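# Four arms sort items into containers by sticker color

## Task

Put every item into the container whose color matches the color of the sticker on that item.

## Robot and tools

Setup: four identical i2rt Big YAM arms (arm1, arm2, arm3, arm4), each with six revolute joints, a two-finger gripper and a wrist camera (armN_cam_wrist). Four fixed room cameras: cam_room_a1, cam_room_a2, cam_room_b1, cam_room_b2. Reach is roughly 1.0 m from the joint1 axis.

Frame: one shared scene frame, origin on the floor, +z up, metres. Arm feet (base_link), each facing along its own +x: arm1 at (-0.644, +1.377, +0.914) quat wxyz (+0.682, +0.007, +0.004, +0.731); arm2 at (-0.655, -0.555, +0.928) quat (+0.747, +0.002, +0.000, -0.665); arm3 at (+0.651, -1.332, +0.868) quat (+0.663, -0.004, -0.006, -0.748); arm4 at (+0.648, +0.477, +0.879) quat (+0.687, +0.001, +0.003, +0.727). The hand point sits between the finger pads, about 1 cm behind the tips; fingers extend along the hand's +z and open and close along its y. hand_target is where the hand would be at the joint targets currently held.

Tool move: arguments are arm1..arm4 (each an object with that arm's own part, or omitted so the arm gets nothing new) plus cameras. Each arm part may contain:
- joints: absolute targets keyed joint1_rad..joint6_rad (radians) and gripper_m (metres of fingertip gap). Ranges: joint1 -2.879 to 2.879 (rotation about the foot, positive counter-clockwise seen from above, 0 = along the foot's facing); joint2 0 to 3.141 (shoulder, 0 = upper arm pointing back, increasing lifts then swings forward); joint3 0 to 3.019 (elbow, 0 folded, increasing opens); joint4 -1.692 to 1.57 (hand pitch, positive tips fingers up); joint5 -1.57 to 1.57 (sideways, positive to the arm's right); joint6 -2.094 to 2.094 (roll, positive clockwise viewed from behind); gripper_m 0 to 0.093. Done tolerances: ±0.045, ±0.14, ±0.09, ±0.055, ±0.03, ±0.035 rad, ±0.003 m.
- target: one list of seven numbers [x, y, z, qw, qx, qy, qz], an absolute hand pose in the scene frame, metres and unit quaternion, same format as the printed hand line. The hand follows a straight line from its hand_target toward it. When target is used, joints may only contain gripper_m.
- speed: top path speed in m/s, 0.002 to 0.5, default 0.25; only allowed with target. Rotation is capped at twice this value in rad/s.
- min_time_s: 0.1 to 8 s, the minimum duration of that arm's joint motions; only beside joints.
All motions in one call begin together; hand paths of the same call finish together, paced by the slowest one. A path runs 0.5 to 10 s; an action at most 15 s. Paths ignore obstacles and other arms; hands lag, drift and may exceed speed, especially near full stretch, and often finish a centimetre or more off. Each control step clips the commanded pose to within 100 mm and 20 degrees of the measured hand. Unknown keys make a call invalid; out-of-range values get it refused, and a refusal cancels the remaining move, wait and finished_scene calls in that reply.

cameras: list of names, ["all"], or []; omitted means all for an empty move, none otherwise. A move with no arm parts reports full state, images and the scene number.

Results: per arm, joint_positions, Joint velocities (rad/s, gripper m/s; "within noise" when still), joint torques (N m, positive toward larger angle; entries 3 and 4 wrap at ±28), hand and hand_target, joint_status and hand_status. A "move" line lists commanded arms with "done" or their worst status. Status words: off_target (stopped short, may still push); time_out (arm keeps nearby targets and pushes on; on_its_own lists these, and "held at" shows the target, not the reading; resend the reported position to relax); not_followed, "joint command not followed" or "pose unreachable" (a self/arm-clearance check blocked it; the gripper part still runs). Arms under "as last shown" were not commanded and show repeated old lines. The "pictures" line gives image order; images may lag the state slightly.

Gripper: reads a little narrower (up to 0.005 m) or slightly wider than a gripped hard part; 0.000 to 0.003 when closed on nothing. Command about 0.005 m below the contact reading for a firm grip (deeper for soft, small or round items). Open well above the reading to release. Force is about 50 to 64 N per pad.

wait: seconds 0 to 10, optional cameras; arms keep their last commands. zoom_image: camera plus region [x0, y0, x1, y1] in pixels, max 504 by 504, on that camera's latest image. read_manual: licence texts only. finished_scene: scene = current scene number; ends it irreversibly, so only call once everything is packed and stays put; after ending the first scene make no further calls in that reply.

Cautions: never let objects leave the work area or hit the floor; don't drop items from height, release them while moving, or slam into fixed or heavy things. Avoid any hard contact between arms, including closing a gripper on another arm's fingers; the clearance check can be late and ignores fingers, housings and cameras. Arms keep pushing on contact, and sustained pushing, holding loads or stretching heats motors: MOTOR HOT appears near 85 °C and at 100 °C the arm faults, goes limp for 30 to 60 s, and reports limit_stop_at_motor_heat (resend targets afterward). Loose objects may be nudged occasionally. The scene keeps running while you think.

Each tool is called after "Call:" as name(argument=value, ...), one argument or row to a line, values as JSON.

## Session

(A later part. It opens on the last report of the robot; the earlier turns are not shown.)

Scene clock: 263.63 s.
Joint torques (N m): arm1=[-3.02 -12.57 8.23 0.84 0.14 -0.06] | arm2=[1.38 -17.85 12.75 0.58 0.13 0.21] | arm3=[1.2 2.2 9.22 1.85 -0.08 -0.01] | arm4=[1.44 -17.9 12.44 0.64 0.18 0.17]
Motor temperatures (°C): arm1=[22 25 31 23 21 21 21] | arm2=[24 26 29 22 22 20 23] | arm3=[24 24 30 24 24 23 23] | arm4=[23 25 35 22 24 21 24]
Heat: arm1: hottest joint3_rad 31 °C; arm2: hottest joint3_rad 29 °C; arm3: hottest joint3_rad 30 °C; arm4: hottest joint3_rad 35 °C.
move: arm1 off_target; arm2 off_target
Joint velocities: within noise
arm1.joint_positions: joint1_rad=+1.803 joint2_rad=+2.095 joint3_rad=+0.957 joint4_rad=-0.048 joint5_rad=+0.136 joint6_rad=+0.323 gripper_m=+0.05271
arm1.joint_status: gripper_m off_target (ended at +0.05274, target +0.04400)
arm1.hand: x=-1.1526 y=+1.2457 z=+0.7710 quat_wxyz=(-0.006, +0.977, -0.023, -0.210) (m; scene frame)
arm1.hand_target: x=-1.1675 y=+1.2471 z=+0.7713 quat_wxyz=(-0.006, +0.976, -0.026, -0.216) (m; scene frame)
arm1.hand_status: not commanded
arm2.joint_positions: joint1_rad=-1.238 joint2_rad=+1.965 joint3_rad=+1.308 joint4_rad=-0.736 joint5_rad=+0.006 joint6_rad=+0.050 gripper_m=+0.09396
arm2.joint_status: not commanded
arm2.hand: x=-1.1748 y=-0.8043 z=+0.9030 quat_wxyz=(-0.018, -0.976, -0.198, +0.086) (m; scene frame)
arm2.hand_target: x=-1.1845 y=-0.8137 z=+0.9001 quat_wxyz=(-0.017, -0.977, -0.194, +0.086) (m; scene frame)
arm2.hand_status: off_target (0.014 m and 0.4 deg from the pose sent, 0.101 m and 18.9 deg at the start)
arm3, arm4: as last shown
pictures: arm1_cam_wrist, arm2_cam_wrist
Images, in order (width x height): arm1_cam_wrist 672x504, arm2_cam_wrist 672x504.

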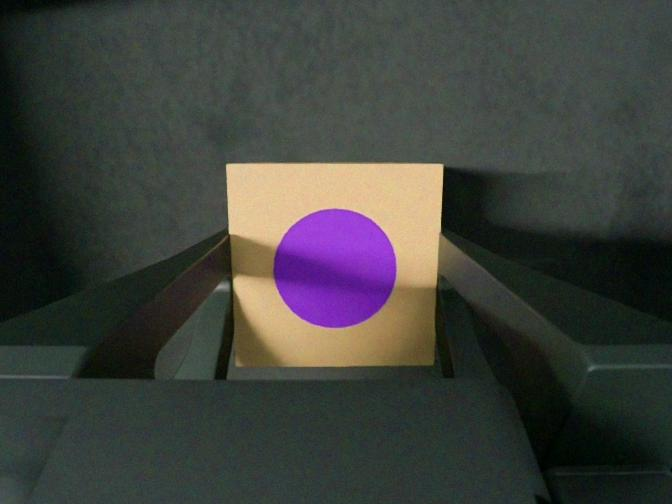

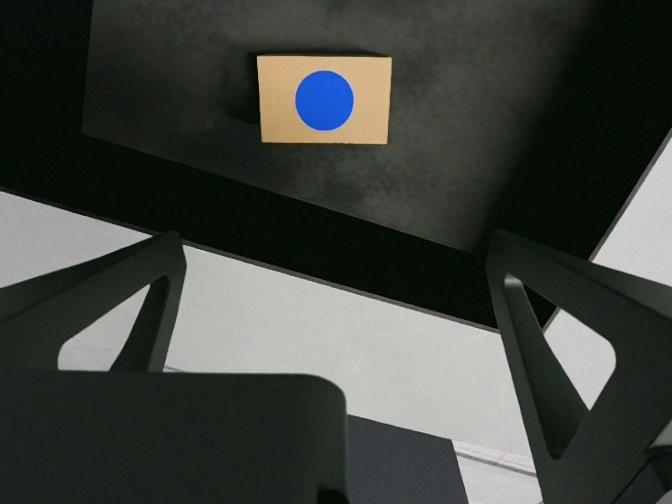

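Call:
move(
  arm1={"target": [-1.14, 1.247, 0.92, 0.0057, -0.976, 0.0256, 0.2164], "speed": 0.2},
  arm2={"target": [-1.21, -0.83, 0.838, -0.017, -0.9771, -0.1944, 0.0855], "speed": 0.12},
  cameras=["arm1_cam_wrist", "arm2_cam_wrist"],
)

Scene clock: 340.37 s.
Joint torques (N m): arm1=[-1.38 -12.34 8.42 0.72 0.23 0.14] | arm2=[1.61 -19.31 12.51 1.55 0.14 0.22] | arm3=[1.38 2.26 9.2 1.84 -0.08 -0.01] | arm4=[1.61 -18.02 12.46 0.79 0.16 0.19]
Motor temperatures (°C): arm1=[22 25 31 23 21 21 22] | arm2=[24 26 35 22 22 20 23] | arm3=[24 24 30 24 24 23 23] | arm4=[23 26 38 22 24 21 24]
Heat: arm1: hottest joint3_rad 31 °C; arm2: hottest joint3_rad 35 °C; arm3: hottest joint3_rad 30 °C; arm4: hottest joint3_rad 38 °C.
move: arm1 done; arm2 off_target
Joint velocities: within noise
arm1.joint_positions: joint1_rad=+1.803 joint2_rad=+1.733 joint3_rad=+0.938 joint4_rad=-0.383 joint5_rad=+0.140 joint6_rad=+0.323 gripper_m=+0.05271
arm1.joint_status: not commanded
arm1.hand: x=-1.1402 y=+1.2493 z=+0.9148 quat_wxyz=(-0.007, +0.976, -0.024, -0.214) (m; scene frame)
arm1.hand_target: x=-1.1401 y=+1.2469 z=+0.9201 quat_wxyz=(-0.006, +0.976, -0.026, -0.217) (m; scene frame)
arm1.hand_status: done (0.006 m and 0.3 deg from the pose sent, 0.150 m and 0.8 deg at the start)
arm2.joint_positions: joint1_rad=-1.234 joint2_rad=+2.123 joint3_rad=+1.388 joint4_rad=-0.685 joint5_rad=+0.007 joint6_rad=+0.056 gripper_m=+0.09396
arm2.joint_status: not commanded
arm2.hand: x=-1.1937 y=-0.8163 z=+0.8422 quat_wxyz=(-0.014, -0.978, -0.197, +0.072) (m; scene frame)
arm2.hand_target: x=-1.2090 y=-0.8297 z=+0.8386 quat_wxyz=(-0.017, -0.977, -0.194, +0.086) (m; scene frame)
arm2.hand_status: off_target (0.022 m and 1.6 deg from the pose sent, 0.078 m and 0.4 deg at the start)
arm3.joint_positions: joint1_rad=+0.075 joint2_rad=+0.603 joint3_rad=+1.391 joint4_rad=-1.324 joint5_rad=-0.185 joint6_rad=-0.597 gripper_m=+0.09396
arm3.joint_status: not commanded
arm3.hand: x=+0.6714 y=-1.5539 z=+1.4174 quat_wxyz=(-0.295, -0.381, -0.775, +0.409) (m; scene frame)
arm3.hand_target: x=+0.6715 y=-1.5515 z=+1.4286 quat_wxyz=(-0.300, -0.376, -0.770, +0.420) (m; scene frame)
arm3.hand_status: not commanded
arm4: as last shown
pictures: arm1_cam_wrist, arm2_cam_wrist
Images, in order (width x height): arm1_cam_wrist 672x504, arm2_cam_wrist 672x504.

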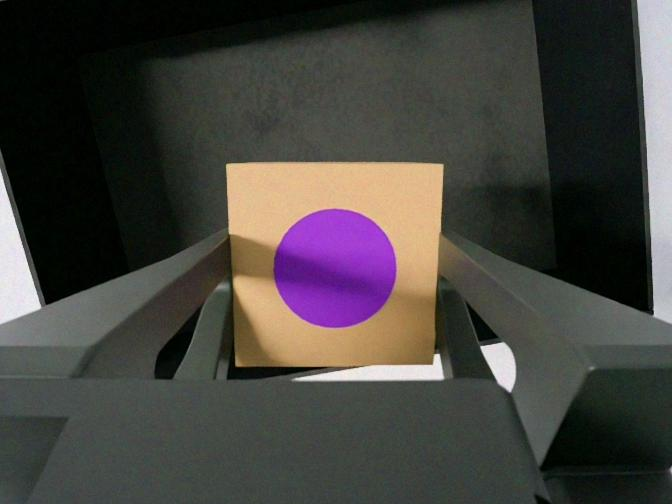

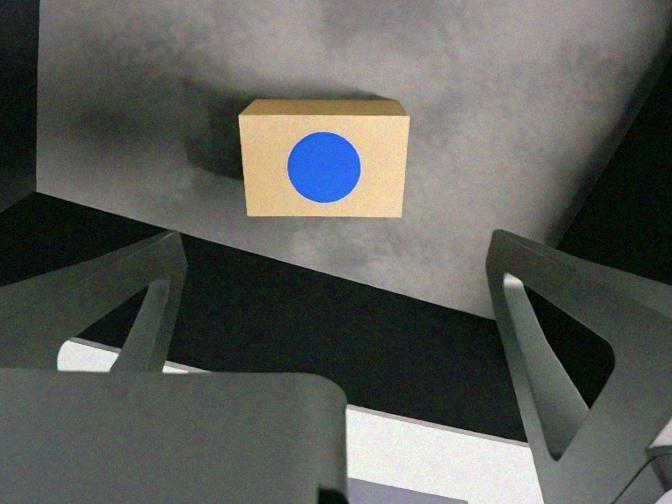

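Call:
move(
  arm1={"joints": {"joint2_rad": 0.9, "joint3_rad": 1.1, "joint4_rad": -1.2, "joint5_rad": 0}, "min_time_s": 1.5},
  arm2={"target": [-1.226, -0.843, 0.769, -0.017, -0.9771, -0.1944, 0.0855], "speed": 0.1},
  cameras=["arm1_cam_wrist", "arm2_cam_wrist"],
)

Call:
move(
  arm1={"joints": {"joint1_rad": -2.25}, "min_time_s": 4},
  cameras=["arm1_cam_wrist", "arm2_cam_wrist", "cam_room_b1"],
)

Scene clock: 358.47 s.
Joint torques (N m): arm1=[-1.2 -0.73 16.55 0.81 -0.03 0.11] | arm2=[1.44 -20.66 11.59 1.58 0.15 0.21] | arm3=[1.14 2.43 9.24 1.81 -0.08 -0.02] | arm4=[1.55 -18.2 12.49 0.76 0.2 0.18]
Motor temperatures (°C): arm1=[21 26 31 23 21 21 23] | arm2=[24 26 34 22 22 20 23] | arm3=[24 24 30 24 24 23 23] | arm4=[23 26 39 22 24 21 24]
Heat: arm1: hottest joint3_rad 31 °C; arm2: hottest joint3_rad 34 °C; arm3: hottest joint3_rad 30 °C; arm4: hottest joint3_rad 39 °C.
move: arm1 done; arm2 off_target
Joint velocities: within noise
arm1.joint_positions: joint1_rad=+1.803 joint2_rad=+0.893 joint3_rad=+1.042 joint4_rad=-1.191 joint5_rad=+0.002 joint6_rad=+0.323 gripper_m=+0.05271
arm1.joint_status: all done
arm1.hand: x=-0.9639 y=+1.2765 z=+1.2298 quat_wxyz=(+0.078, +0.963, -0.010, -0.257) (m; scene frame)
arm1.hand_target: x=-0.9704 y=+1.2721 z=+1.2554 quat_wxyz=(+0.087, +0.958, -0.011, -0.275) (m; scene frame)
arm1.hand_status: not commanded
arm2.joint_positions: joint1_rad=-1.226 joint2_rad=+2.285 joint3_rad=+1.474 joint4_rad=-0.606 joint5_rad=+0.008 joint6_rad=+0.063 gripper_m=+0.09396
arm2.joint_status: not commanded
arm2.hand: x=-1.2126 y=-0.8303 z=+0.7761 quat_wxyz=(-0.015, -0.977, -0.197, +0.074) (m; scene frame)
arm2.hand_target: x=-1.2251 y=-0.8426 z=+0.7695 quat_wxyz=(-0.017, -0.977, -0.194, +0.086) (m; scene frame)
arm2.hand_status: off_target (0.020 m and 1.4 deg from the pose sent, 0.084 m and 1.6 deg at the start)
arm3, arm4: as last shown
pictures: arm1_cam_wrist, arm2_cam_wrist
Images, in order (width x height): arm1_cam_wrist 672x504, arm2_cam_wrist 672x504.

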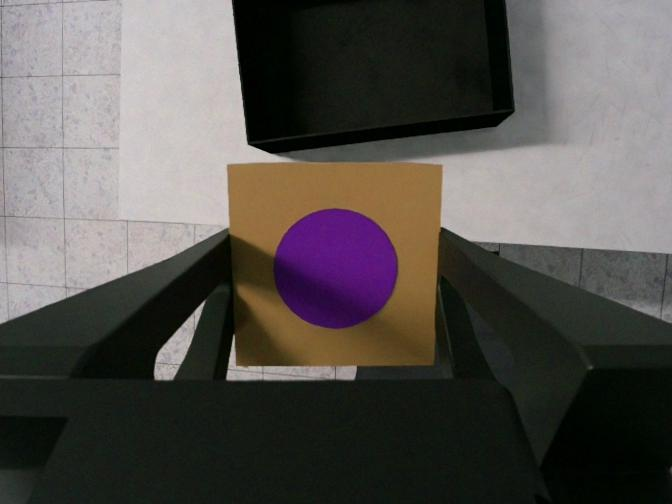

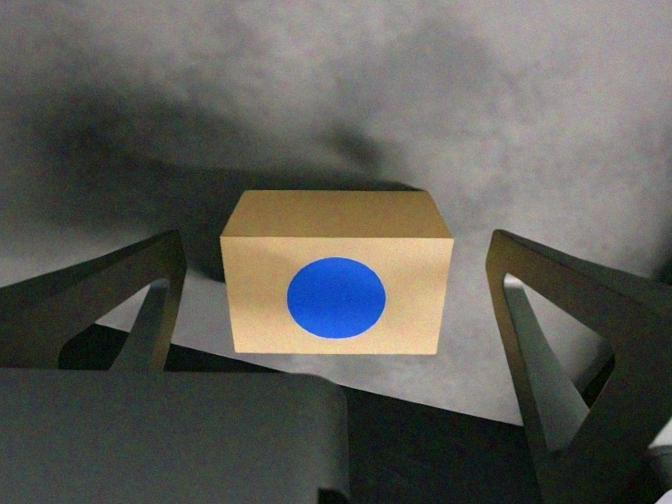

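Scene clock: 362.80 s.
Joint torques (N m): arm1=[-2.32 -1.32 16.4 0.87 0.04 0.09] | arm2=[1.49 -20.54 11.63 1.54 0.16 0.22] | arm3=[1.26 2.32 9.22 1.85 -0.07 -0.01] | arm4=[1.85 -17.9 12.49 0.75 0.17 0.13]
Motor temperatures (°C): arm1=[21 26 32 23 21 21 23] | arm2=[24 27 34 22 22 20 23] | arm3=[24 24 30 24 24 23 23] | arm4=[23 26 39 22 24 21 24]
Heat: arm1: hottest joint3_rad 32 °C; arm2: hottest joint3_rad 34 °C; arm3: hottest joint3_rad 30 °C; arm4: hottest joint3_rad 39 °C.
move: arm1 done
Joint velocities: within noise
arm1.joint_positions: joint1_rad=-2.247 joint2_rad=+0.893 joint3_rad=+1.042 joint4_rad=-1.191 joint5_rad=+0.000 joint6_rad=+0.323 gripper_m=+0.05273
arm1.joint_status: all done
arm1.hand: x=-0.3598 y=+1.1820 z=+1.2200 quat_wxyz=(-0.252, -0.433, -0.865, +0.039) (m; scene frame)
arm1.hand_target: x=-0.3537 y=+1.1766 z=+1.2456 quat_wxyz=(-0.271, -0.435, -0.858, +0.042) (m; scene frame)
arm1.hand_status: not commanded
arm2, arm3, arm4: as last shown
pictures: arm1_cam_wrist, arm2_cam_wrist, cam_room_b1
Images, in order (width x height): arm1_cam_wrist 672x504, arm2_cam_wrist 672x504, cam_room_b1 672x504.

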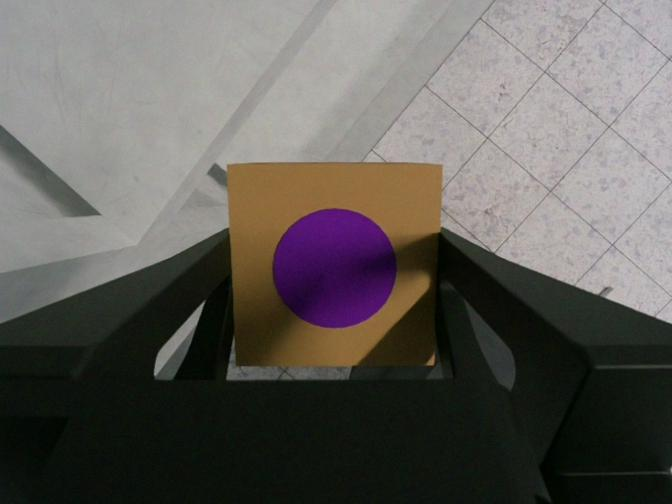

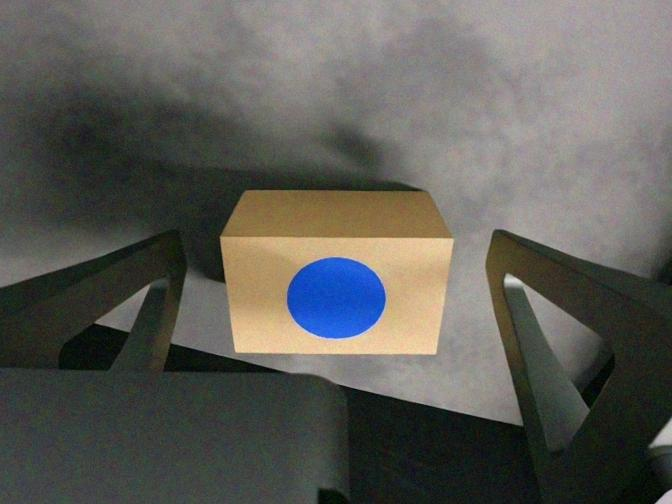

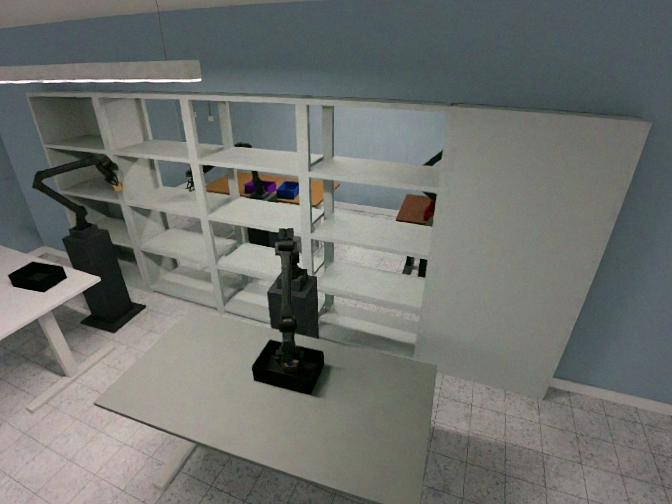

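Call:
move(
  arm1={"target": [0.02, 0.95, 1.075, 0.2019, 0.2752, 0.9381, -0.0592], "speed": 0.15},
  arm2={"joints": {"gripper_m": 0.05}},
  arm4={"target": [0.38, 0.71, 1.13, 0.1376, -0.8569, 0.2951, 0.3996], "speed": 0.3},
  cameras=["arm1_cam_wrist", "arm2_cam_wrist", "arm4_cam_wrist", "cam_room_b2"],
)

Scene clock: 376.67 s.
Joint torques (N m): arm1=[-1.38 -20.54 17.18 0.66 -0.08 -0.04] | arm2=[1.44 -20.54 11.12 1.55 0.05 0.2] | arm3=[1.32 2.43 9.21 1.85 -0.08 -0.01] | arm4=[0.15 -3.14 9.28 0.76 -0.08 -0.1]
Motor temperatures (°C): arm1=[21 26 35 23 21 21 23] | arm2=[24 27 33 22 22 20 23] | arm3=[24 24 30 24 24 23 23] | arm4=[23 26 39 22 24 21 24]
Heat: arm1: hottest joint3_rad 35 °C; arm2: hottest joint3_rad 33 °C; arm3: hottest joint3_rad 30 °C; arm4: hottest joint3_rad 39 °C.
move: arm1 off_target; arm2 done; arm4 done
Joint velocities: within noise
arm1.joint_positions: joint1_rad=-2.224 joint2_rad=+2.187 joint3_rad=+2.119 joint4_rad=-1.116 joint5_rad=-0.006 joint6_rad=+0.007 gripper_m=+0.05274
arm1.joint_status: not commanded
arm1.hand: x=+0.0014 y=+0.9521 z=+1.0476 quat_wxyz=(-0.177, -0.286, -0.940, +0.053) (m; scene frame)
arm1.hand_target: x=+0.0184 y=+0.9512 z=+1.0751 quat_wxyz=(-0.203, -0.275, -0.938, +0.059) (m; scene frame)
arm1.hand_status: off_target (0.033 m and 3.1 deg from the pose sent, 0.468 m and 20.9 deg at the start)
arm2.joint_positions: joint1_rad=-1.225 joint2_rad=+2.286 joint3_rad=+1.481 joint4_rad=-0.604 joint5_rad=+0.010 joint6_rad=+0.064 gripper_m=+0.05011
arm2.joint_status: all done
arm2.hand: x=-1.2160 y=-0.8321 z=+0.7777 quat_wxyz=(-0.015, -0.977, -0.197, +0.078) (m; scene frame)
arm2.hand_target: x=-1.2250 y=-0.8427 z=+0.7694 quat_wxyz=(-0.017, -0.977, -0.195, +0.086) (m; scene frame)
arm2.hand_status: not commanded
arm3: as last shown
arm4.joint_positions: joint1_rad=+0.789 joint2_rad=+0.730 joint3_rad=+0.673 joint4_rad=-0.628 joint5_rad=-0.047 joint6_rad=-0.036 gripper_m=+0.09398
arm4.joint_status: not commanded
arm4.hand: x=+0.3759 y=+0.7100 z=+1.1349 quat_wxyz=(-0.137, +0.853, -0.297, -0.407) (m; scene frame)
arm4.hand_target: x=+0.3799 y=+0.7100 z=+1.1302 quat_wxyz=(-0.138, +0.857, -0.295, -0.400) (m; scene frame)
arm4.hand_status: done (0.006 m and 1.0 deg from the pose sent, 0.343 m and 1.5 deg at the start)
pictures: arm1_cam_wrist, arm2_cam_wrist, arm4_cam_wrist, cam_room_b2
Images, in order (width x height): arm1_cam_wrist 672x504, arm2_cam_wrist 672x504, arm4_cam_wrist 672x504, cam_room_b2 672x504.

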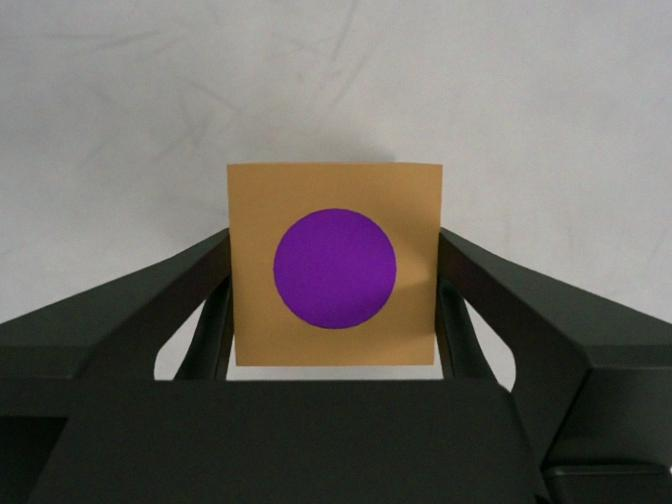

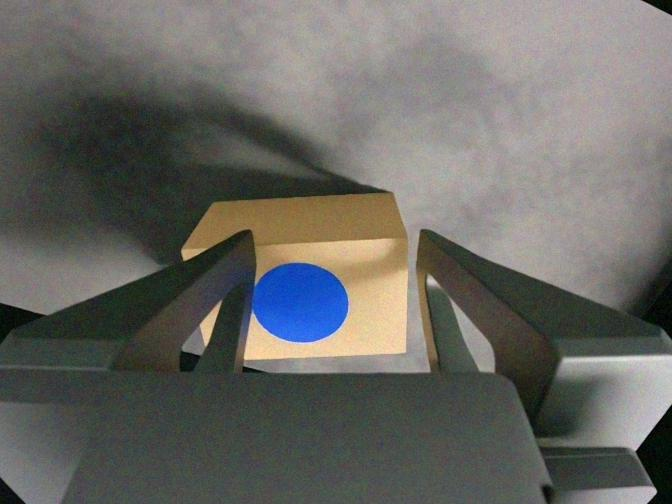

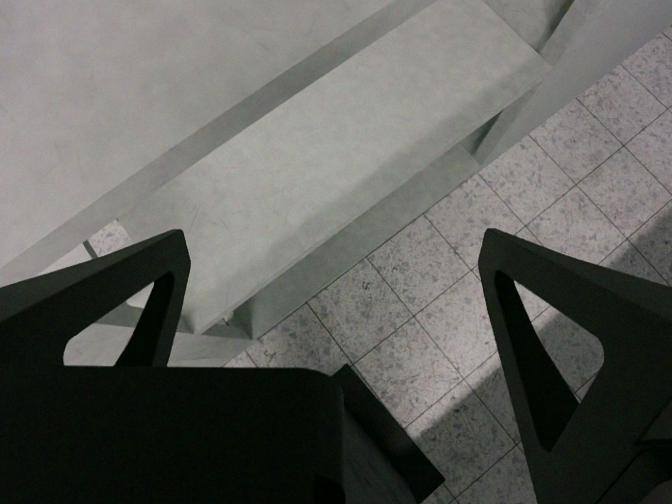

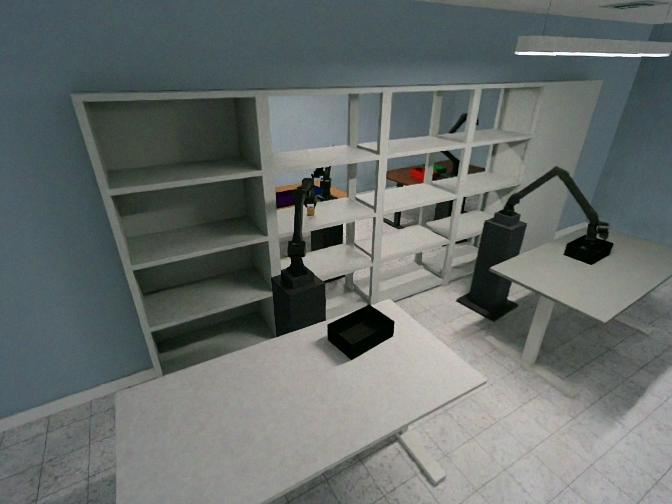

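Call:
move(
  arm1={"target": [0.02, 0.95, 1.03, 0.224, 0.2737, 0.9331, -0.0657], "speed": 0.1},
  arm2={"joints": {"gripper_m": 0.093}},
  cameras=["arm1_cam_wrist", "arm2_cam_wrist"],
)

Scene clock: 386.63 s.
Joint torques (N m): arm1=[-0.97 -20.48 9.68 2.15 -0.02 -0.04] | arm2=[1.55 -20.6 11.15 1.51 0.05 0.19] | arm3=[1.2 2.26 9.22 1.83 -0.08 -0.02] | arm4=[0.38 -3.31 9.24 0.8 -0.09 -0.1]
Motor temperatures (°C): arm1=[21 27 37 23 21 21 23] | arm2=[24 27 33 22 22 20 23] | arm3=[24 24 30 24 24 23 23] | arm4=[23 25 39 22 24 21 24]
Heat: arm1: hottest joint3_rad 37 °C; arm2: hottest joint3_rad 33 °C; arm3: hottest joint3_rad 30 °C; arm4: hottest joint3_rad 39 °C.
move: arm1 off_target; arm2 done
Joint velocities: within noise
arm1.joint_positions: joint1_rad=-2.224 joint2_rad=+2.170 joint3_rad=+2.048 joint4_rad=-0.962 joint5_rad=-0.006 joint6_rad=+0.007 gripper_m=+0.05274
arm1.joint_status: not commanded
arm1.hand: x=+0.0149 y=+0.9436 z=+1.0417 quat_wxyz=(-0.224, -0.282, -0.930, +0.067) (m; scene frame)
arm1.hand_target: x=+0.0198 y=+0.9502 z=+1.0302 quat_wxyz=(-0.224, -0.274, -0.933, +0.066) (m; scene frame)
arm1.hand_status: off_target (0.014 m and 1.0 deg from the pose sent, 0.026 m and 5.7 deg at the start)
arm2.joint_positions: joint1_rad=-1.225 joint2_rad=+2.286 joint3_rad=+1.481 joint4_rad=-0.604 joint5_rad=+0.010 joint6_rad=+0.065 gripper_m=+0.09289
arm2.joint_status: all done
arm2.hand: x=-1.2160 y=-0.8321 z=+0.7777 quat_wxyz=(-0.015, -0.977, -0.197, +0.078) (m; scene frame)
arm2.hand_target: x=-1.2250 y=-0.8427 z=+0.7694 quat_wxyz=(-0.017, -0.977, -0.194, +0.086) (m; scene frame)
arm2.hand_status: not commanded
arm3, arm4: as last shown
pictures: arm1_cam_wrist, arm2_cam_wrist
Images, in order (width x height): arm1_cam_wrist 672x504, arm2_cam_wrist 672x504.

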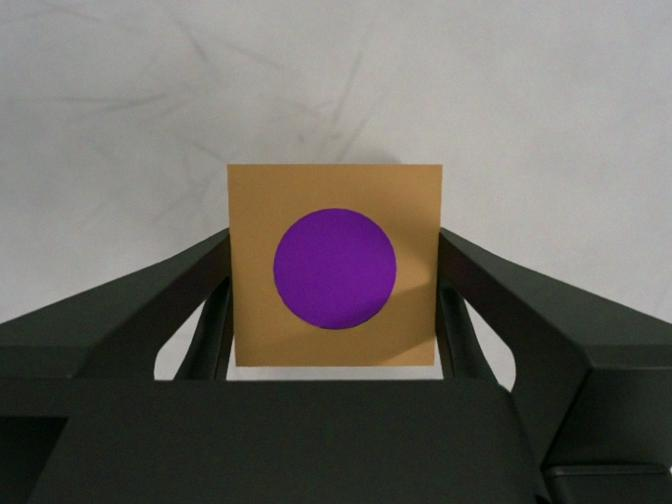

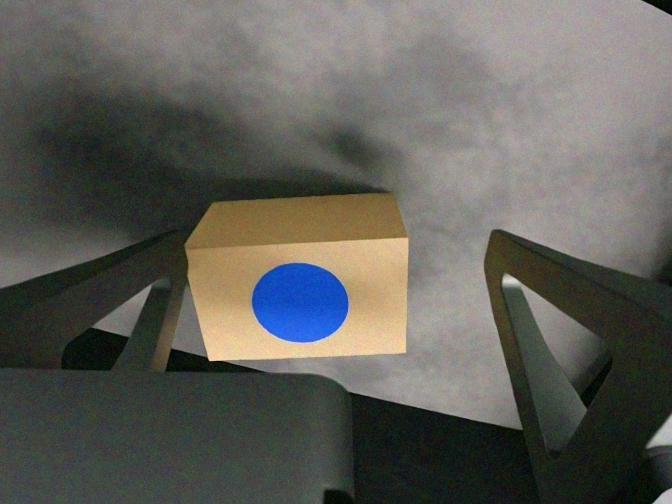

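Call:
move(
  arm1={"target": [0.02, 0.95, 1.012, 0.224, 0.2737, 0.9331, -0.0657], "speed": 0.08},
  arm2={"target": [-1.238, -0.856, 0.785, -0.017, -0.9771, -0.1944, 0.0855], "speed": 0.1},
  cameras=["arm1_cam_wrist", "arm2_cam_wrist", "cam_room_b2"],
)

Call:
zoom_image(
  camera="cam_room_b2",
  region=[250, 140, 400, 280],
)

Scene clock: 396.20 s.
Joint torques (N m): arm1=[-1.08 -18.14 8.88 1.91 -0.05 -0.05] | arm2=[1.44 -20.95 11.88 0.58 0.14 0.21] | arm3=[1.32 2.43 9.21 1.85 -0.08 -0.02] | arm4=[0.32 -2.96 9.2 0.76 -0.08 -0.1]
Motor temperatures (°C): arm1=[21 27 36 23 21 21 23] | arm2=[24 27 33 22 22 20 23] | arm3=[24 24 30 24 24 23 23] | arm4=[23 25 39 22 24 21 24]
Heat: arm1: hottest joint3_rad 36 °C; arm2: hottest joint3_rad 33 °C; arm3: hottest joint3_rad 30 °C; arm4: hottest joint3_rad 39 °C.
move: arm1 off_target; arm2 off_target
Joint velocities: within noise
arm1.joint_positions: joint1_rad=-2.224 joint2_rad=+2.160 joint3_rad=+2.022 joint4_rad=-0.921 joint5_rad=-0.006 joint6_rad=+0.007 gripper_m=+0.05274
arm1.joint_status: not commanded
arm1.hand: x=+0.0165 y=+0.9426 z=+1.0414 quat_wxyz=(-0.236, -0.281, -0.928, +0.070) (m; scene frame)
arm1.hand_target: x=+0.0191 y=+0.9505 z=+1.0123 quat_wxyz=(-0.224, -0.274, -0.933, +0.066) (m; scene frame)
arm1.hand_status: off_target (0.031 m and 1.8 deg from the pose sent, 0.031 m and 1.0 deg at the start)
arm2.joint_positions: joint1_rad=-1.215 joint2_rad=+2.286 joint3_rad=+1.541 joint4_rad=-0.640 joint5_rad=+0.010 joint6_rad=+0.073 gripper_m=+0.09289
arm2.joint_status: not commanded
arm2.hand: x=-1.2329 y=-0.8477 z=+0.7951 quat_wxyz=(-0.019, -0.976, -0.197, +0.089) (m; scene frame)
arm2.hand_target: x=-1.2374 y=-0.8558 z=+0.7852 quat_wxyz=(-0.017, -0.977, -0.195, +0.086) (m; scene frame)
arm2.hand_status: off_target (0.014 m and 0.6 deg from the pose sent, 0.033 m and 0.9 deg at the start)
arm3, arm4: as last shown
pictures: arm1_cam_wrist, arm2_cam_wrist, cam_room_b2
Images, in order (width x height): arm1_cam_wrist 672x504, arm2_cam_wrist 672x504, cam_room_b2 672x504.

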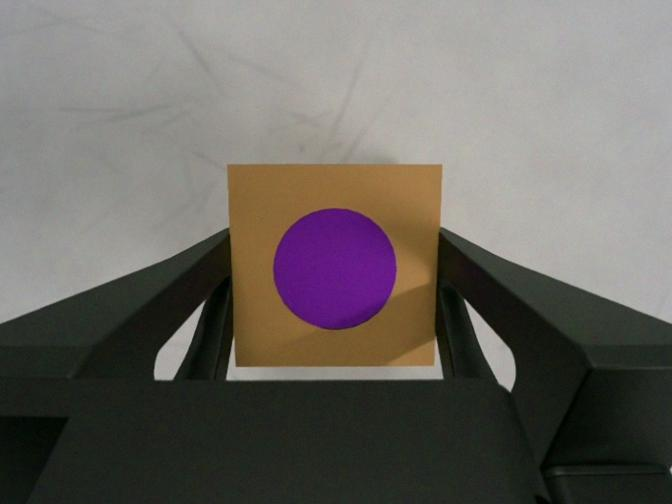

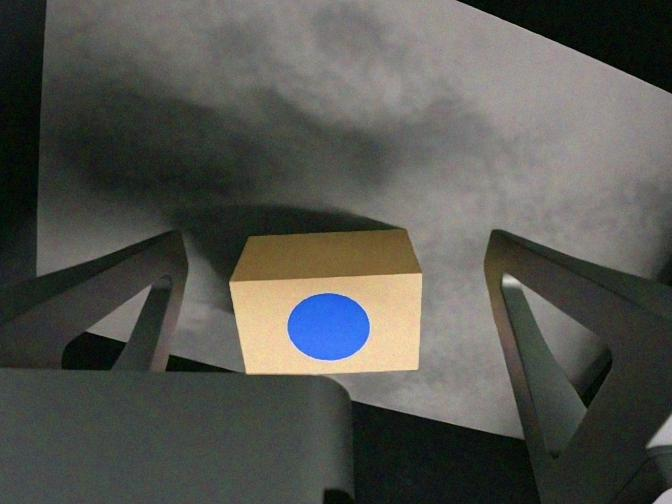

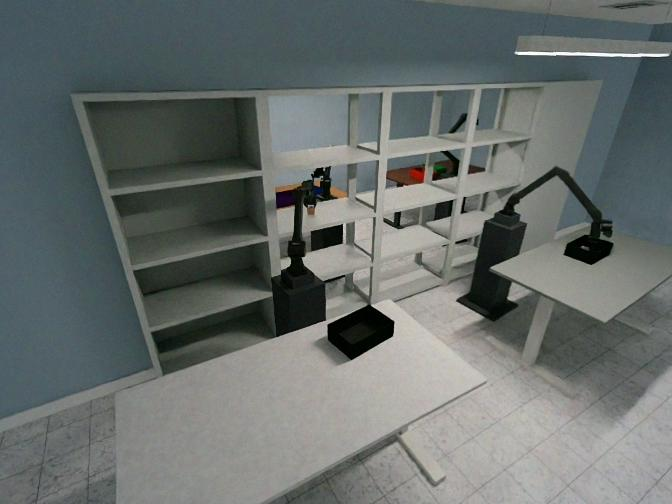

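Scaled by 3.360.

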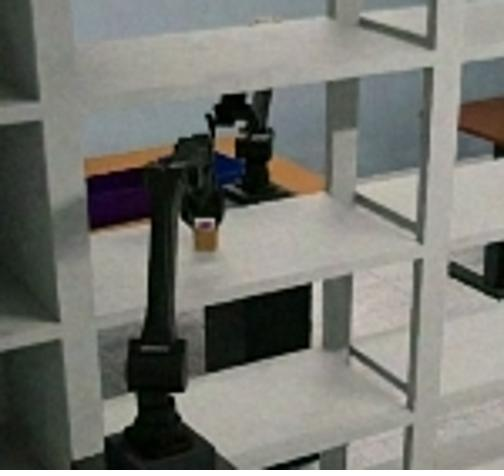

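Call:
move(
  arm1={"target": [0.017, 0.944, 1.035, 0.224, 0.2737, 0.9331, -0.0657], "speed": 0.08},
  arm2={"target": [-1.2, -0.842, 0.792, -0.0185, -0.9735, -0.2114, 0.0852], "speed": 0.1},
  cameras=["arm2_cam_wrist"],
)

Call:
move(
  arm1={"joints": {"gripper_m": 0.08}},
  cameras=["arm1_cam_wrist"],
)

Scene clock: 426.13 s.
Joint torques (N m): arm1=[-1.96 -19.6 13.34 0.12 -0.08 -0.09] | arm2=[1.38 -24.23 7.31 1.62 -0.08 -0.04] | arm3=[1.26 2.26 9.22 1.81 -0.09 -0.01] | arm4=[0.38 -3.31 9.31 0.94 -0.07 -0.11]
Motor temperatures (°C): arm1=[21 27 33 23 21 21 23] | arm2=[24 27 32 22 22 20 23] | arm3=[24 24 30 24 24 23 23] | arm4=[23 23 39 22 24 21 24]
Heat: arm1: hottest joint3_rad 33 °C; arm2: hottest joint3_rad 32 °C; arm3: hottest joint3_rad 30 °C; arm4: hottest joint3_rad 39 °C.
move: arm1 done; arm2 done
Joint velocities: within noise
arm1.joint_positions: joint1_rad=-2.224 joint2_rad=+2.159 joint3_rad=+2.022 joint4_rad=-0.924 joint5_rad=-0.009 joint6_rad=+0.002 gripper_m=+0.05274
arm1.joint_status: not commanded
arm1.hand: x=+0.0161 y=+0.9434 z=+1.0415 quat_wxyz=(-0.235, -0.278, -0.929, +0.069) (m; scene frame)
arm1.hand_target: x=+0.0169 y=+0.9441 z=+1.0350 quat_wxyz=(-0.224, -0.274, -0.933, +0.066) (m; scene frame)
arm1.hand_status: done (0.007 m and 1.5 deg from the pose sent, 0.007 m and 1.8 deg at the start)
arm2.joint_positions: joint1_rad=-1.209 joint2_rad=+2.248 joint3_rad=+1.434 joint4_rad=-0.598 joint5_rad=+0.010 joint6_rad=+0.071 gripper_m=+0.09289
arm2.joint_status: not commanded
arm2.hand: x=-1.2002 y=-0.8355 z=+0.7864 quat_wxyz=(-0.015, -0.976, -0.201, +0.076) (m; scene frame)
arm2.hand_target: x=-1.2000 y=-0.8420 z=+0.7920 quat_wxyz=(-0.018, -0.974, -0.211, +0.085) (m; scene frame)
arm2.hand_status: done (0.009 m and 1.6 deg from the pose sent, 0.034 m and 1.7 deg at the start)
arm3, arm4: as last shown
pictures: arm2_cam_wrist
Images, in order (width x height): arm2_cam_wrist 672x504.

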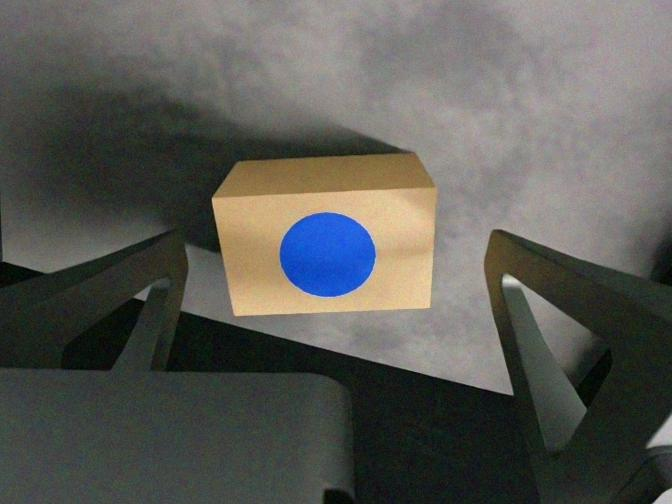

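Scene clock: 426.67 s.
Joint torques (N m): arm1=[-1.73 -20.42 13.22 0.88 -0.05 -0.08] | arm2=[1.55 -24.18 7.34 1.61 -0.08 -0.04] | arm3=[1.26 2.2 9.2 1.84 -0.08 -0.02] | arm4=[-0.03 -3.25 9.32 0.87 -0.08 -0.09]
Motor temperatures (°C): arm1=[21 27 33 23 21 21 23] | arm2=[24 27 32 22 22 20 23] | arm3=[24 24 30 24 24 23 23] | arm4=[23 23 39 22 24 21 24]
Heat: arm1: hottest joint3_rad 33 °C; arm2: hottest joint3_rad 32 °C; arm3: hottest joint3_rad 30 °C; arm4: hottest joint3_rad 39 °C.
move: arm1 done
Joint velocities: within noise
arm1.joint_positions: joint1_rad=-2.224 joint2_rad=+2.167 joint3_rad=+2.022 joint4_rad=-0.940 joint5_rad=-0.010 joint6_rad=-0.001 gripper_m=+0.07996
arm1.joint_status: all done
arm1.hand: x=+0.0132 y=+0.9454 z=+1.0339 quat_wxyz=(-0.224, -0.278, -0.932, +0.066) (m; scene frame)
arm1.hand_target: x=+0.0169 y=+0.9441 z=+1.0351 quat_wxyz=(-0.224, -0.274, -0.933, +0.066) (m; scene frame)
arm1.hand_status: not commanded
arm2, arm3, arm4: as last shown
pictures: arm1_cam_wrist
Images, in order (width x height): arm1_cam_wrist 672x504.

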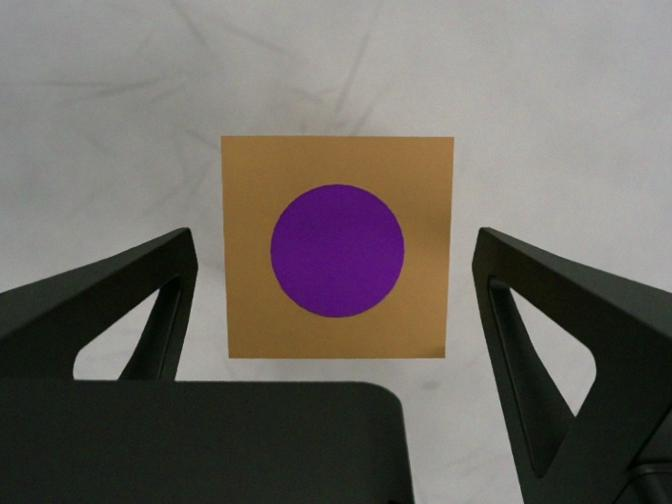

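Call:
move(
  arm1={"target": [-0.04, 0.98, 1.14, 0.224, 0.2737, 0.9331, -0.0657], "speed": 0.12},
  arm2={"target": [-1.202, -0.843, 0.760, -0.02, -0.9697, -0.2283, 0.0849], "speed": 0.08},
  cameras=["arm2_cam_wrist", "arm1_cam_wrist"],
)

Scene clock: 438.77 s.
Joint torques (N m): arm1=[-2.02 -19.9 11.41 0.72 -0.04 -0.05] | arm2=[1.32 -19.84 8.4 1.7 -0.16 -0.07] | arm3=[1.2 2.26 9.18 1.78 -0.08 -0.02] | arm4=[0.21 -3.25 9.37 0.8 -0.09 -0.07]
Motor temperatures (°C): arm1=[21 28 34 23 21 21 23] | arm2=[24 28 31 22 22 20 23] | arm3=[24 24 30 24 24 23 23] | arm4=[23 23 38 22 24 21 24]
Heat: arm1: hottest joint3_rad 34 °C; arm2: hottest joint3_rad 31 °C; arm3: hottest joint3_rad 30 °C; arm4: hottest joint3_rad 38 °C.
move: arm1 off_target; arm2 off_target
Joint velocities: within noise
arm1.joint_positions: joint1_rad=-2.224 joint2_rad=+1.960 joint3_rad=+1.929 joint4_rad=-1.064 joint5_rad=-0.011 joint6_rad=-0.003 gripper_m=+0.07996
arm1.joint_status: not commanded
arm1.hand: x=-0.0359 y=+0.9789 z=+1.1261 quat_wxyz=(-0.219, -0.277, -0.933, +0.064) (m; scene frame)
arm1.hand_target: x=-0.0400 y=+0.9801 z=+1.1398 quat_wxyz=(-0.224, -0.274, -0.933, +0.066) (m; scene frame)
arm1.hand_status: off_target (0.015 m and 0.7 deg from the pose sent, 0.124 m and 0.5 deg at the start)
arm2.joint_positions: joint1_rad=-1.209 joint2_rad=+2.261 joint3_rad=+1.434 joint4_rad=-0.548 joint5_rad=+0.005 joint6_rad=+0.038 gripper_m=+0.09289
arm2.joint_status: not commanded
arm2.hand: x=-1.2076 y=-0.8403 z=+0.7812 quat_wxyz=(-0.021, -0.971, -0.218, +0.094) (m; scene frame)
arm2.hand_target: x=-1.2013 y=-0.8426 z=+0.7607 quat_wxyz=(-0.020, -0.970, -0.228, +0.085) (m; scene frame)
arm2.hand_status: off_target (0.022 m and 1.6 deg from the pose sent, 0.027 m and 3.4 deg at the start)
arm3.joint_positions: joint1_rad=+0.075 joint2_rad=+0.603 joint3_rad=+1.391 joint4_rad=-1.324 joint5_rad=-0.185 joint6_rad=-0.597 gripper_m=+0.09396
arm3.joint_status: not commanded
arm3.hand: x=+0.6714 y=-1.5539 z=+1.4174 quat_wxyz=(-0.295, -0.381, -0.775, +0.409) (m; scene frame)
arm3.hand_target: x=+0.6715 y=-1.5515 z=+1.4286 quat_wxyz=(-0.300, -0.376, -0.770, +0.420) (m; scene frame)
arm3.hand_status: not commanded
arm4: as last shown
pictures: arm1_cam_wrist, arm2_cam_wrist
Images, in order (width x height): arm1_cam_wrist 672x504, arm2_cam_wrist 672x504.

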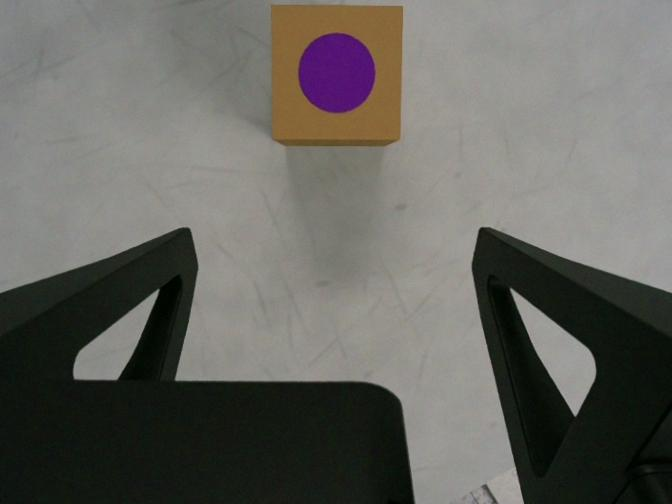

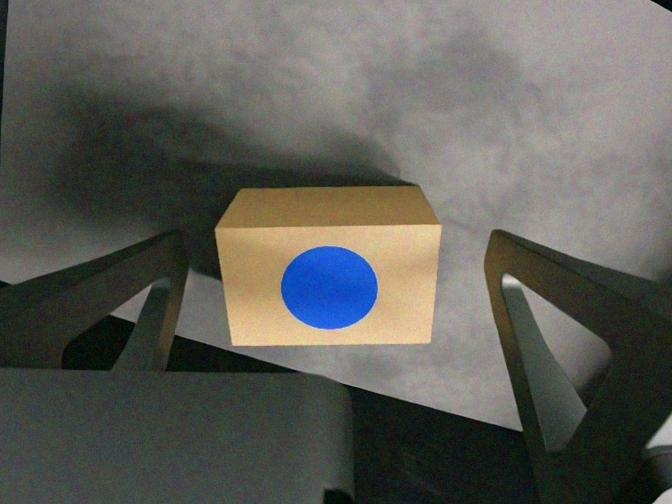

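Call:
move(
  arm1={"target": [-0.34, 1.17, 1.2, 0.224, 0.2737, 0.9331, -0.0657], "speed": 0.25},
  arm2={"target": [-1.20, -0.843, 0.85, 0.0196, -0.9707, -0.2241, -0.0850], "speed": 0.2},
  arm4={"target": [0.045, 0.92, 1.11, 0.0971, -0.9010, 0.2669, 0.3279], "speed": 0.25},
  cameras=["arm2_cam_wrist", "arm4_cam_wrist"],
)

Scene clock: 456.73 s.
Joint torques (N m): arm1=[-2.96 -2.84 11.48 0.68 -0.03 -0.09] | arm2=[1.26 -21.07 13.04 -0.17 -0.17 -0.01] | arm3=[1.2 2.43 9.17 1.83 -0.08 -0.01] | arm4=[1.61 -20.6 13.27 0.66 -0.06 -0.07]
Motor temperatures (°C): arm1=[21 28 34 23 21 21 22] | arm2=[24 29 31 22 22 20 23] | arm3=[24 24 30 24 24 23 23] | arm4=[23 23 38 22 24 21 24]
Heat: arm1: hottest joint3_rad 34 °C; arm2: hottest joint3_rad 31 °C; arm3: hottest joint3_rad 30 °C; arm4: hottest joint3_rad 38 °C.
move: arm1 done; arm2 off_target; arm4 off_target
Joint velocities: within noise
arm1.joint_positions: joint1_rad=-2.244 joint2_rad=+0.973 joint3_rad=+1.049 joint4_rad=-1.148 joint5_rad=-0.025 joint6_rad=-0.029 gripper_m=+0.07996
arm1.joint_status: not commanded
arm1.hand: x=-0.3371 y=+1.1726 z=+1.2020 quat_wxyz=(-0.231, -0.272, -0.932, +0.066) (m; scene frame)
arm1.hand_target: x=-0.3400 y=+1.1701 z=+1.1999 quat_wxyz=(-0.224, -0.274, -0.933, +0.066) (m; scene frame)
arm1.hand_status: done (0.004 m and 0.8 deg from the pose sent, 0.367 m and 0.7 deg at the start)
arm2.joint_positions: joint1_rad=-1.209 joint2_rad=+2.276 joint3_rad=+1.737 joint4_rad=-1.196 joint5_rad=-0.004 joint6_rad=+0.038 gripper_m=+0.09289
arm2.joint_status: not commanded
arm2.hand: x=-1.1929 y=-0.8346 z=+0.8605 quat_wxyz=(+0.021, -0.972, -0.218, -0.081) (m; scene frame)
arm2.hand_target: x=-1.1993 y=-0.8427 z=+0.8501 quat_wxyz=(+0.020, -0.971, -0.224, -0.084) (m; scene frame)
arm2.hand_status: off_target (0.015 m and 0.9 deg from the pose sent, 0.069 m and 21.1 deg at the start)
arm3: as last shown
arm4.joint_positions: joint1_rad=+0.867 joint2_rad=+1.880 joint3_rad=+1.723 joint4_rad=-0.740 joint5_rad=-0.033 joint6_rad=-0.038 gripper_m=+0.09398
arm4.joint_status: not commanded
arm4.hand: x=+0.0603 y=+0.9164 z=+1.0974 quat_wxyz=(-0.094, +0.901, -0.279, -0.318) (m; scene frame)
arm4.hand_target: x=+0.0458 y=+0.9193 z=+1.1102 quat_wxyz=(-0.097, +0.901, -0.267, -0.329) (m; scene frame)
arm4.hand_status: off_target (0.020 m and 1.8 deg from the pose sent, 0.393 m and 12.1 deg at the start)
pictures: arm2_cam_wrist, arm4_cam_wrist
Images, in order (width x height): arm2_cam_wrist 672x504, arm4_cam_wrist 672x504.

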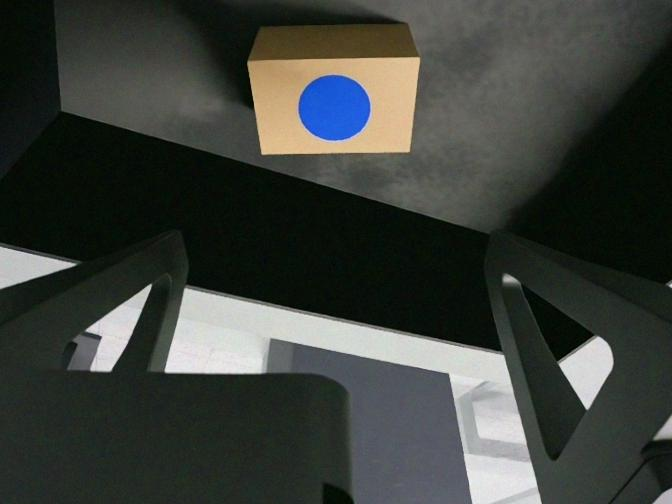

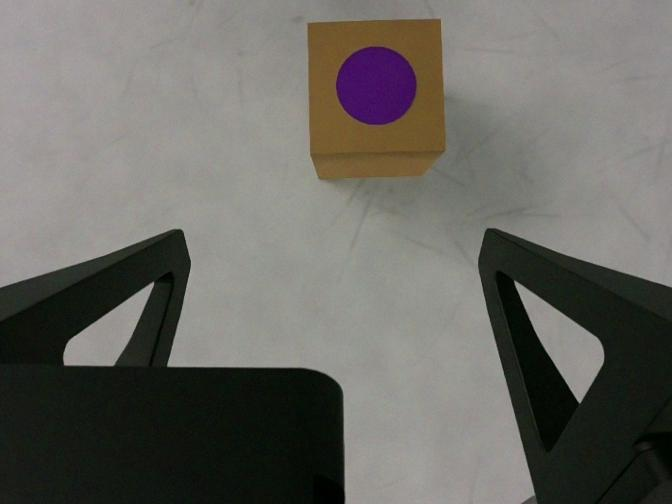

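Call:
move(
  arm2={"target": [-1.204, -0.845, 0.742, 0.0196, -0.9707, -0.2241, -0.0850], "speed": 0.1},
  arm4={"target": [-0.006, 0.974, 1.050, 0.0854, -0.9144, 0.2709, 0.2883], "speed": 0.1},
  cameras=["arm2_cam_wrist", "arm4_cam_wrist"],
)

Scene clock: 473.73 s.
Joint torques (N m): arm1=[-2.73 -3.14 11.47 0.72 -0.06 -0.03] | arm2=[1.2 -22.42 11.82 0.68 -0.17 0] | arm3=[1.38 2.26 9.24 1.84 -0.07 -0.02] | arm4=[0.26 -23.12 13.24 0.53 -0.07 -0.09]
Motor temperatures (°C): arm1=[21 27 34 23 21 21 22] | arm2=[24 29 32 22 22 20 23] | arm3=[24 24 31 24 24 23 23] | arm4=[23 23 43 22 24 21 24]
Heat: arm1: hottest joint3_rad 34 °C; arm2: hottest joint3_rad 32 °C; arm3: hottest joint3_rad 31 °C; arm4: hottest joint3_rad 43 °C.
move: arm2 off_target; arm4 off_target
Joint velocities: within noise
arm1, arm3: as last shown
arm2.joint_positions: joint1_rad=-1.209 joint2_rad=+2.467 joint3_rad=+1.776 joint4_rad=-1.069 joint5_rad=-0.004 joint6_rad=+0.038 gripper_m=+0.09289
arm2.joint_status: not commanded
arm2.hand: x=-1.1937 y=-0.8349 z=+0.7529 quat_wxyz=(+0.024, -0.971, -0.218, -0.093) (m; scene frame)
arm2.hand_target: x=-1.2033 y=-0.8448 z=+0.7425 quat_wxyz=(+0.019, -0.971, -0.224, -0.085) (m; scene frame)
arm2.hand_status: off_target (0.018 m and 1.3 deg from the pose sent, 0.119 m and 0.9 deg at the start)
arm4.joint_positions: joint1_rad=+0.867 joint2_rad=+2.158 joint3_rad=+2.068 joint4_rad=-0.881 joint5_rad=-0.038 joint6_rad=-0.055 gripper_m=+0.09398
arm4.joint_status: not commanded
arm4.hand: x=+0.0002 y=+0.9605 z=+1.0497 quat_wxyz=(-0.082, +0.915, -0.274, -0.285) (m; scene frame)
arm4.hand_target: x=-0.0052 y=+0.9735 z=+1.0499 quat_wxyz=(-0.086, +0.914, -0.271, -0.289) (m; scene frame)
arm4.hand_status: off_target (0.015 m and 0.6 deg from the pose sent, 0.100 m and 4.0 deg at the start)
pictures: arm2_cam_wrist, arm4_cam_wrist
Images, in order (width x height): arm2_cam_wrist 672x504, arm4_cam_wrist 672x504.

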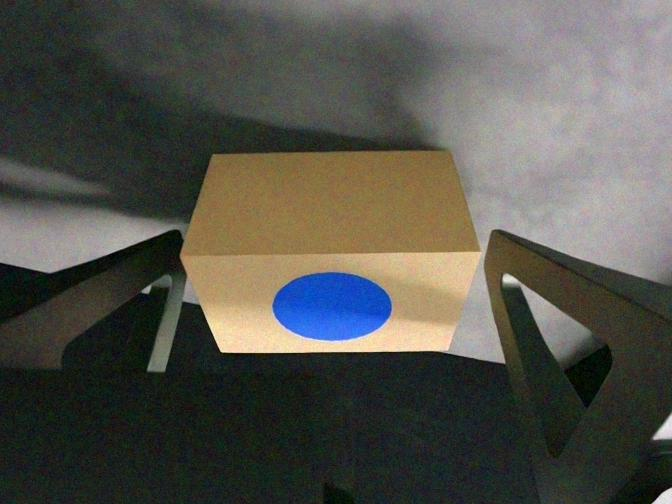

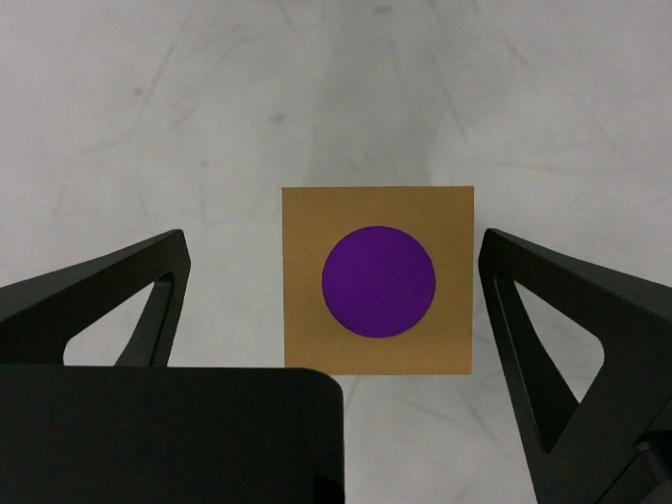

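Call:
move(
  arm2={"joints": {"gripper_m": 0.058}},
  arm4={"joints": {"gripper_m": 0.044}},
  cameras=["arm2_cam_wrist", "arm4_cam_wrist"],
)

Scene clock: 481.20 s.
Joint torques (N m): arm1=[-2.78 -2.43 11.33 0.7 -0.02 -0.05] | arm2=[1.2 -22.36 11.81 0.68 -0.14 -0.01] | arm3=[1.32 2.37 9.21 1.87 -0.07 -0.01] | arm4=[0.44 -23.24 13.35 0.5 -0.05 -0.07]
Motor temperatures (°C): arm1=[21 27 34 23 21 21 22] | arm2=[24 29 32 22 22 20 23] | arm3=[24 24 31 24 24 23 23] | arm4=[23 24 42 22 24 21 24]
Heat: arm1: hottest joint3_rad 34 °C; arm2: hottest joint3_rad 32 °C; arm3: hottest joint3_rad 31 °C; arm4: hottest joint3_rad 42 °C.
move: arm2 off_target; arm4 off_target
Joint velocities: within noise
arm1, arm3: as last shown
arm2.joint_positions: joint1_rad=-1.209 joint2_rad=+2.467 joint3_rad=+1.776 joint4_rad=-1.069 joint5_rad=-0.005 joint6_rad=+0.038 gripper_m=+0.06913
arm2.joint_status: gripper_m off_target (ended at +0.06916, target +0.05800)
arm2.hand: x=-1.1939 y=-0.8350 z=+0.7530 quat_wxyz=(+0.023, -0.971, -0.217, -0.093) (m; scene frame)
arm2.hand_target: x=-1.2033 y=-0.8447 z=+0.7425 quat_wxyz=(+0.020, -0.971, -0.224, -0.085) (m; scene frame)
arm2.hand_status: not commanded
arm4.joint_positions: joint1_rad=+0.866 joint2_rad=+2.158 joint3_rad=+2.068 joint4_rad=-0.881 joint5_rad=-0.039 joint6_rad=-0.058 gripper_m=+0.05327
arm4.joint_status: gripper_m off_target (ended at +0.05330, target +0.04400)
arm4.hand: x=+0.0006 y=+0.9611 z=+1.0497 quat_wxyz=(-0.082, +0.915, -0.273, -0.285) (m; scene frame)
arm4.hand_target: x=-0.0052 y=+0.9735 z=+1.0499 quat_wxyz=(-0.086, +0.914, -0.271, -0.289) (m; scene frame)
arm4.hand_status: not commanded
pictures: arm2_cam_wrist, arm4_cam_wrist
Images, in order (width x height): arm2_cam_wrist 672x504, arm4_cam_wrist 672x504.

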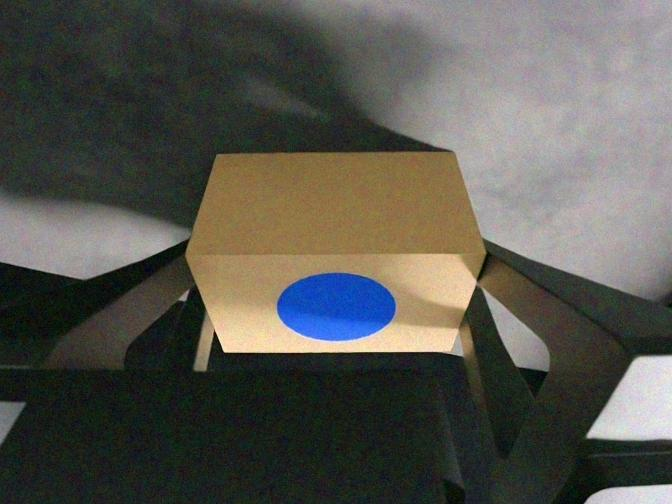

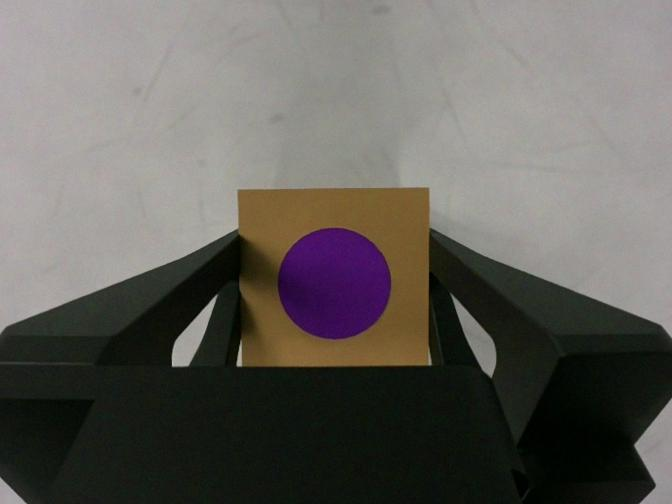

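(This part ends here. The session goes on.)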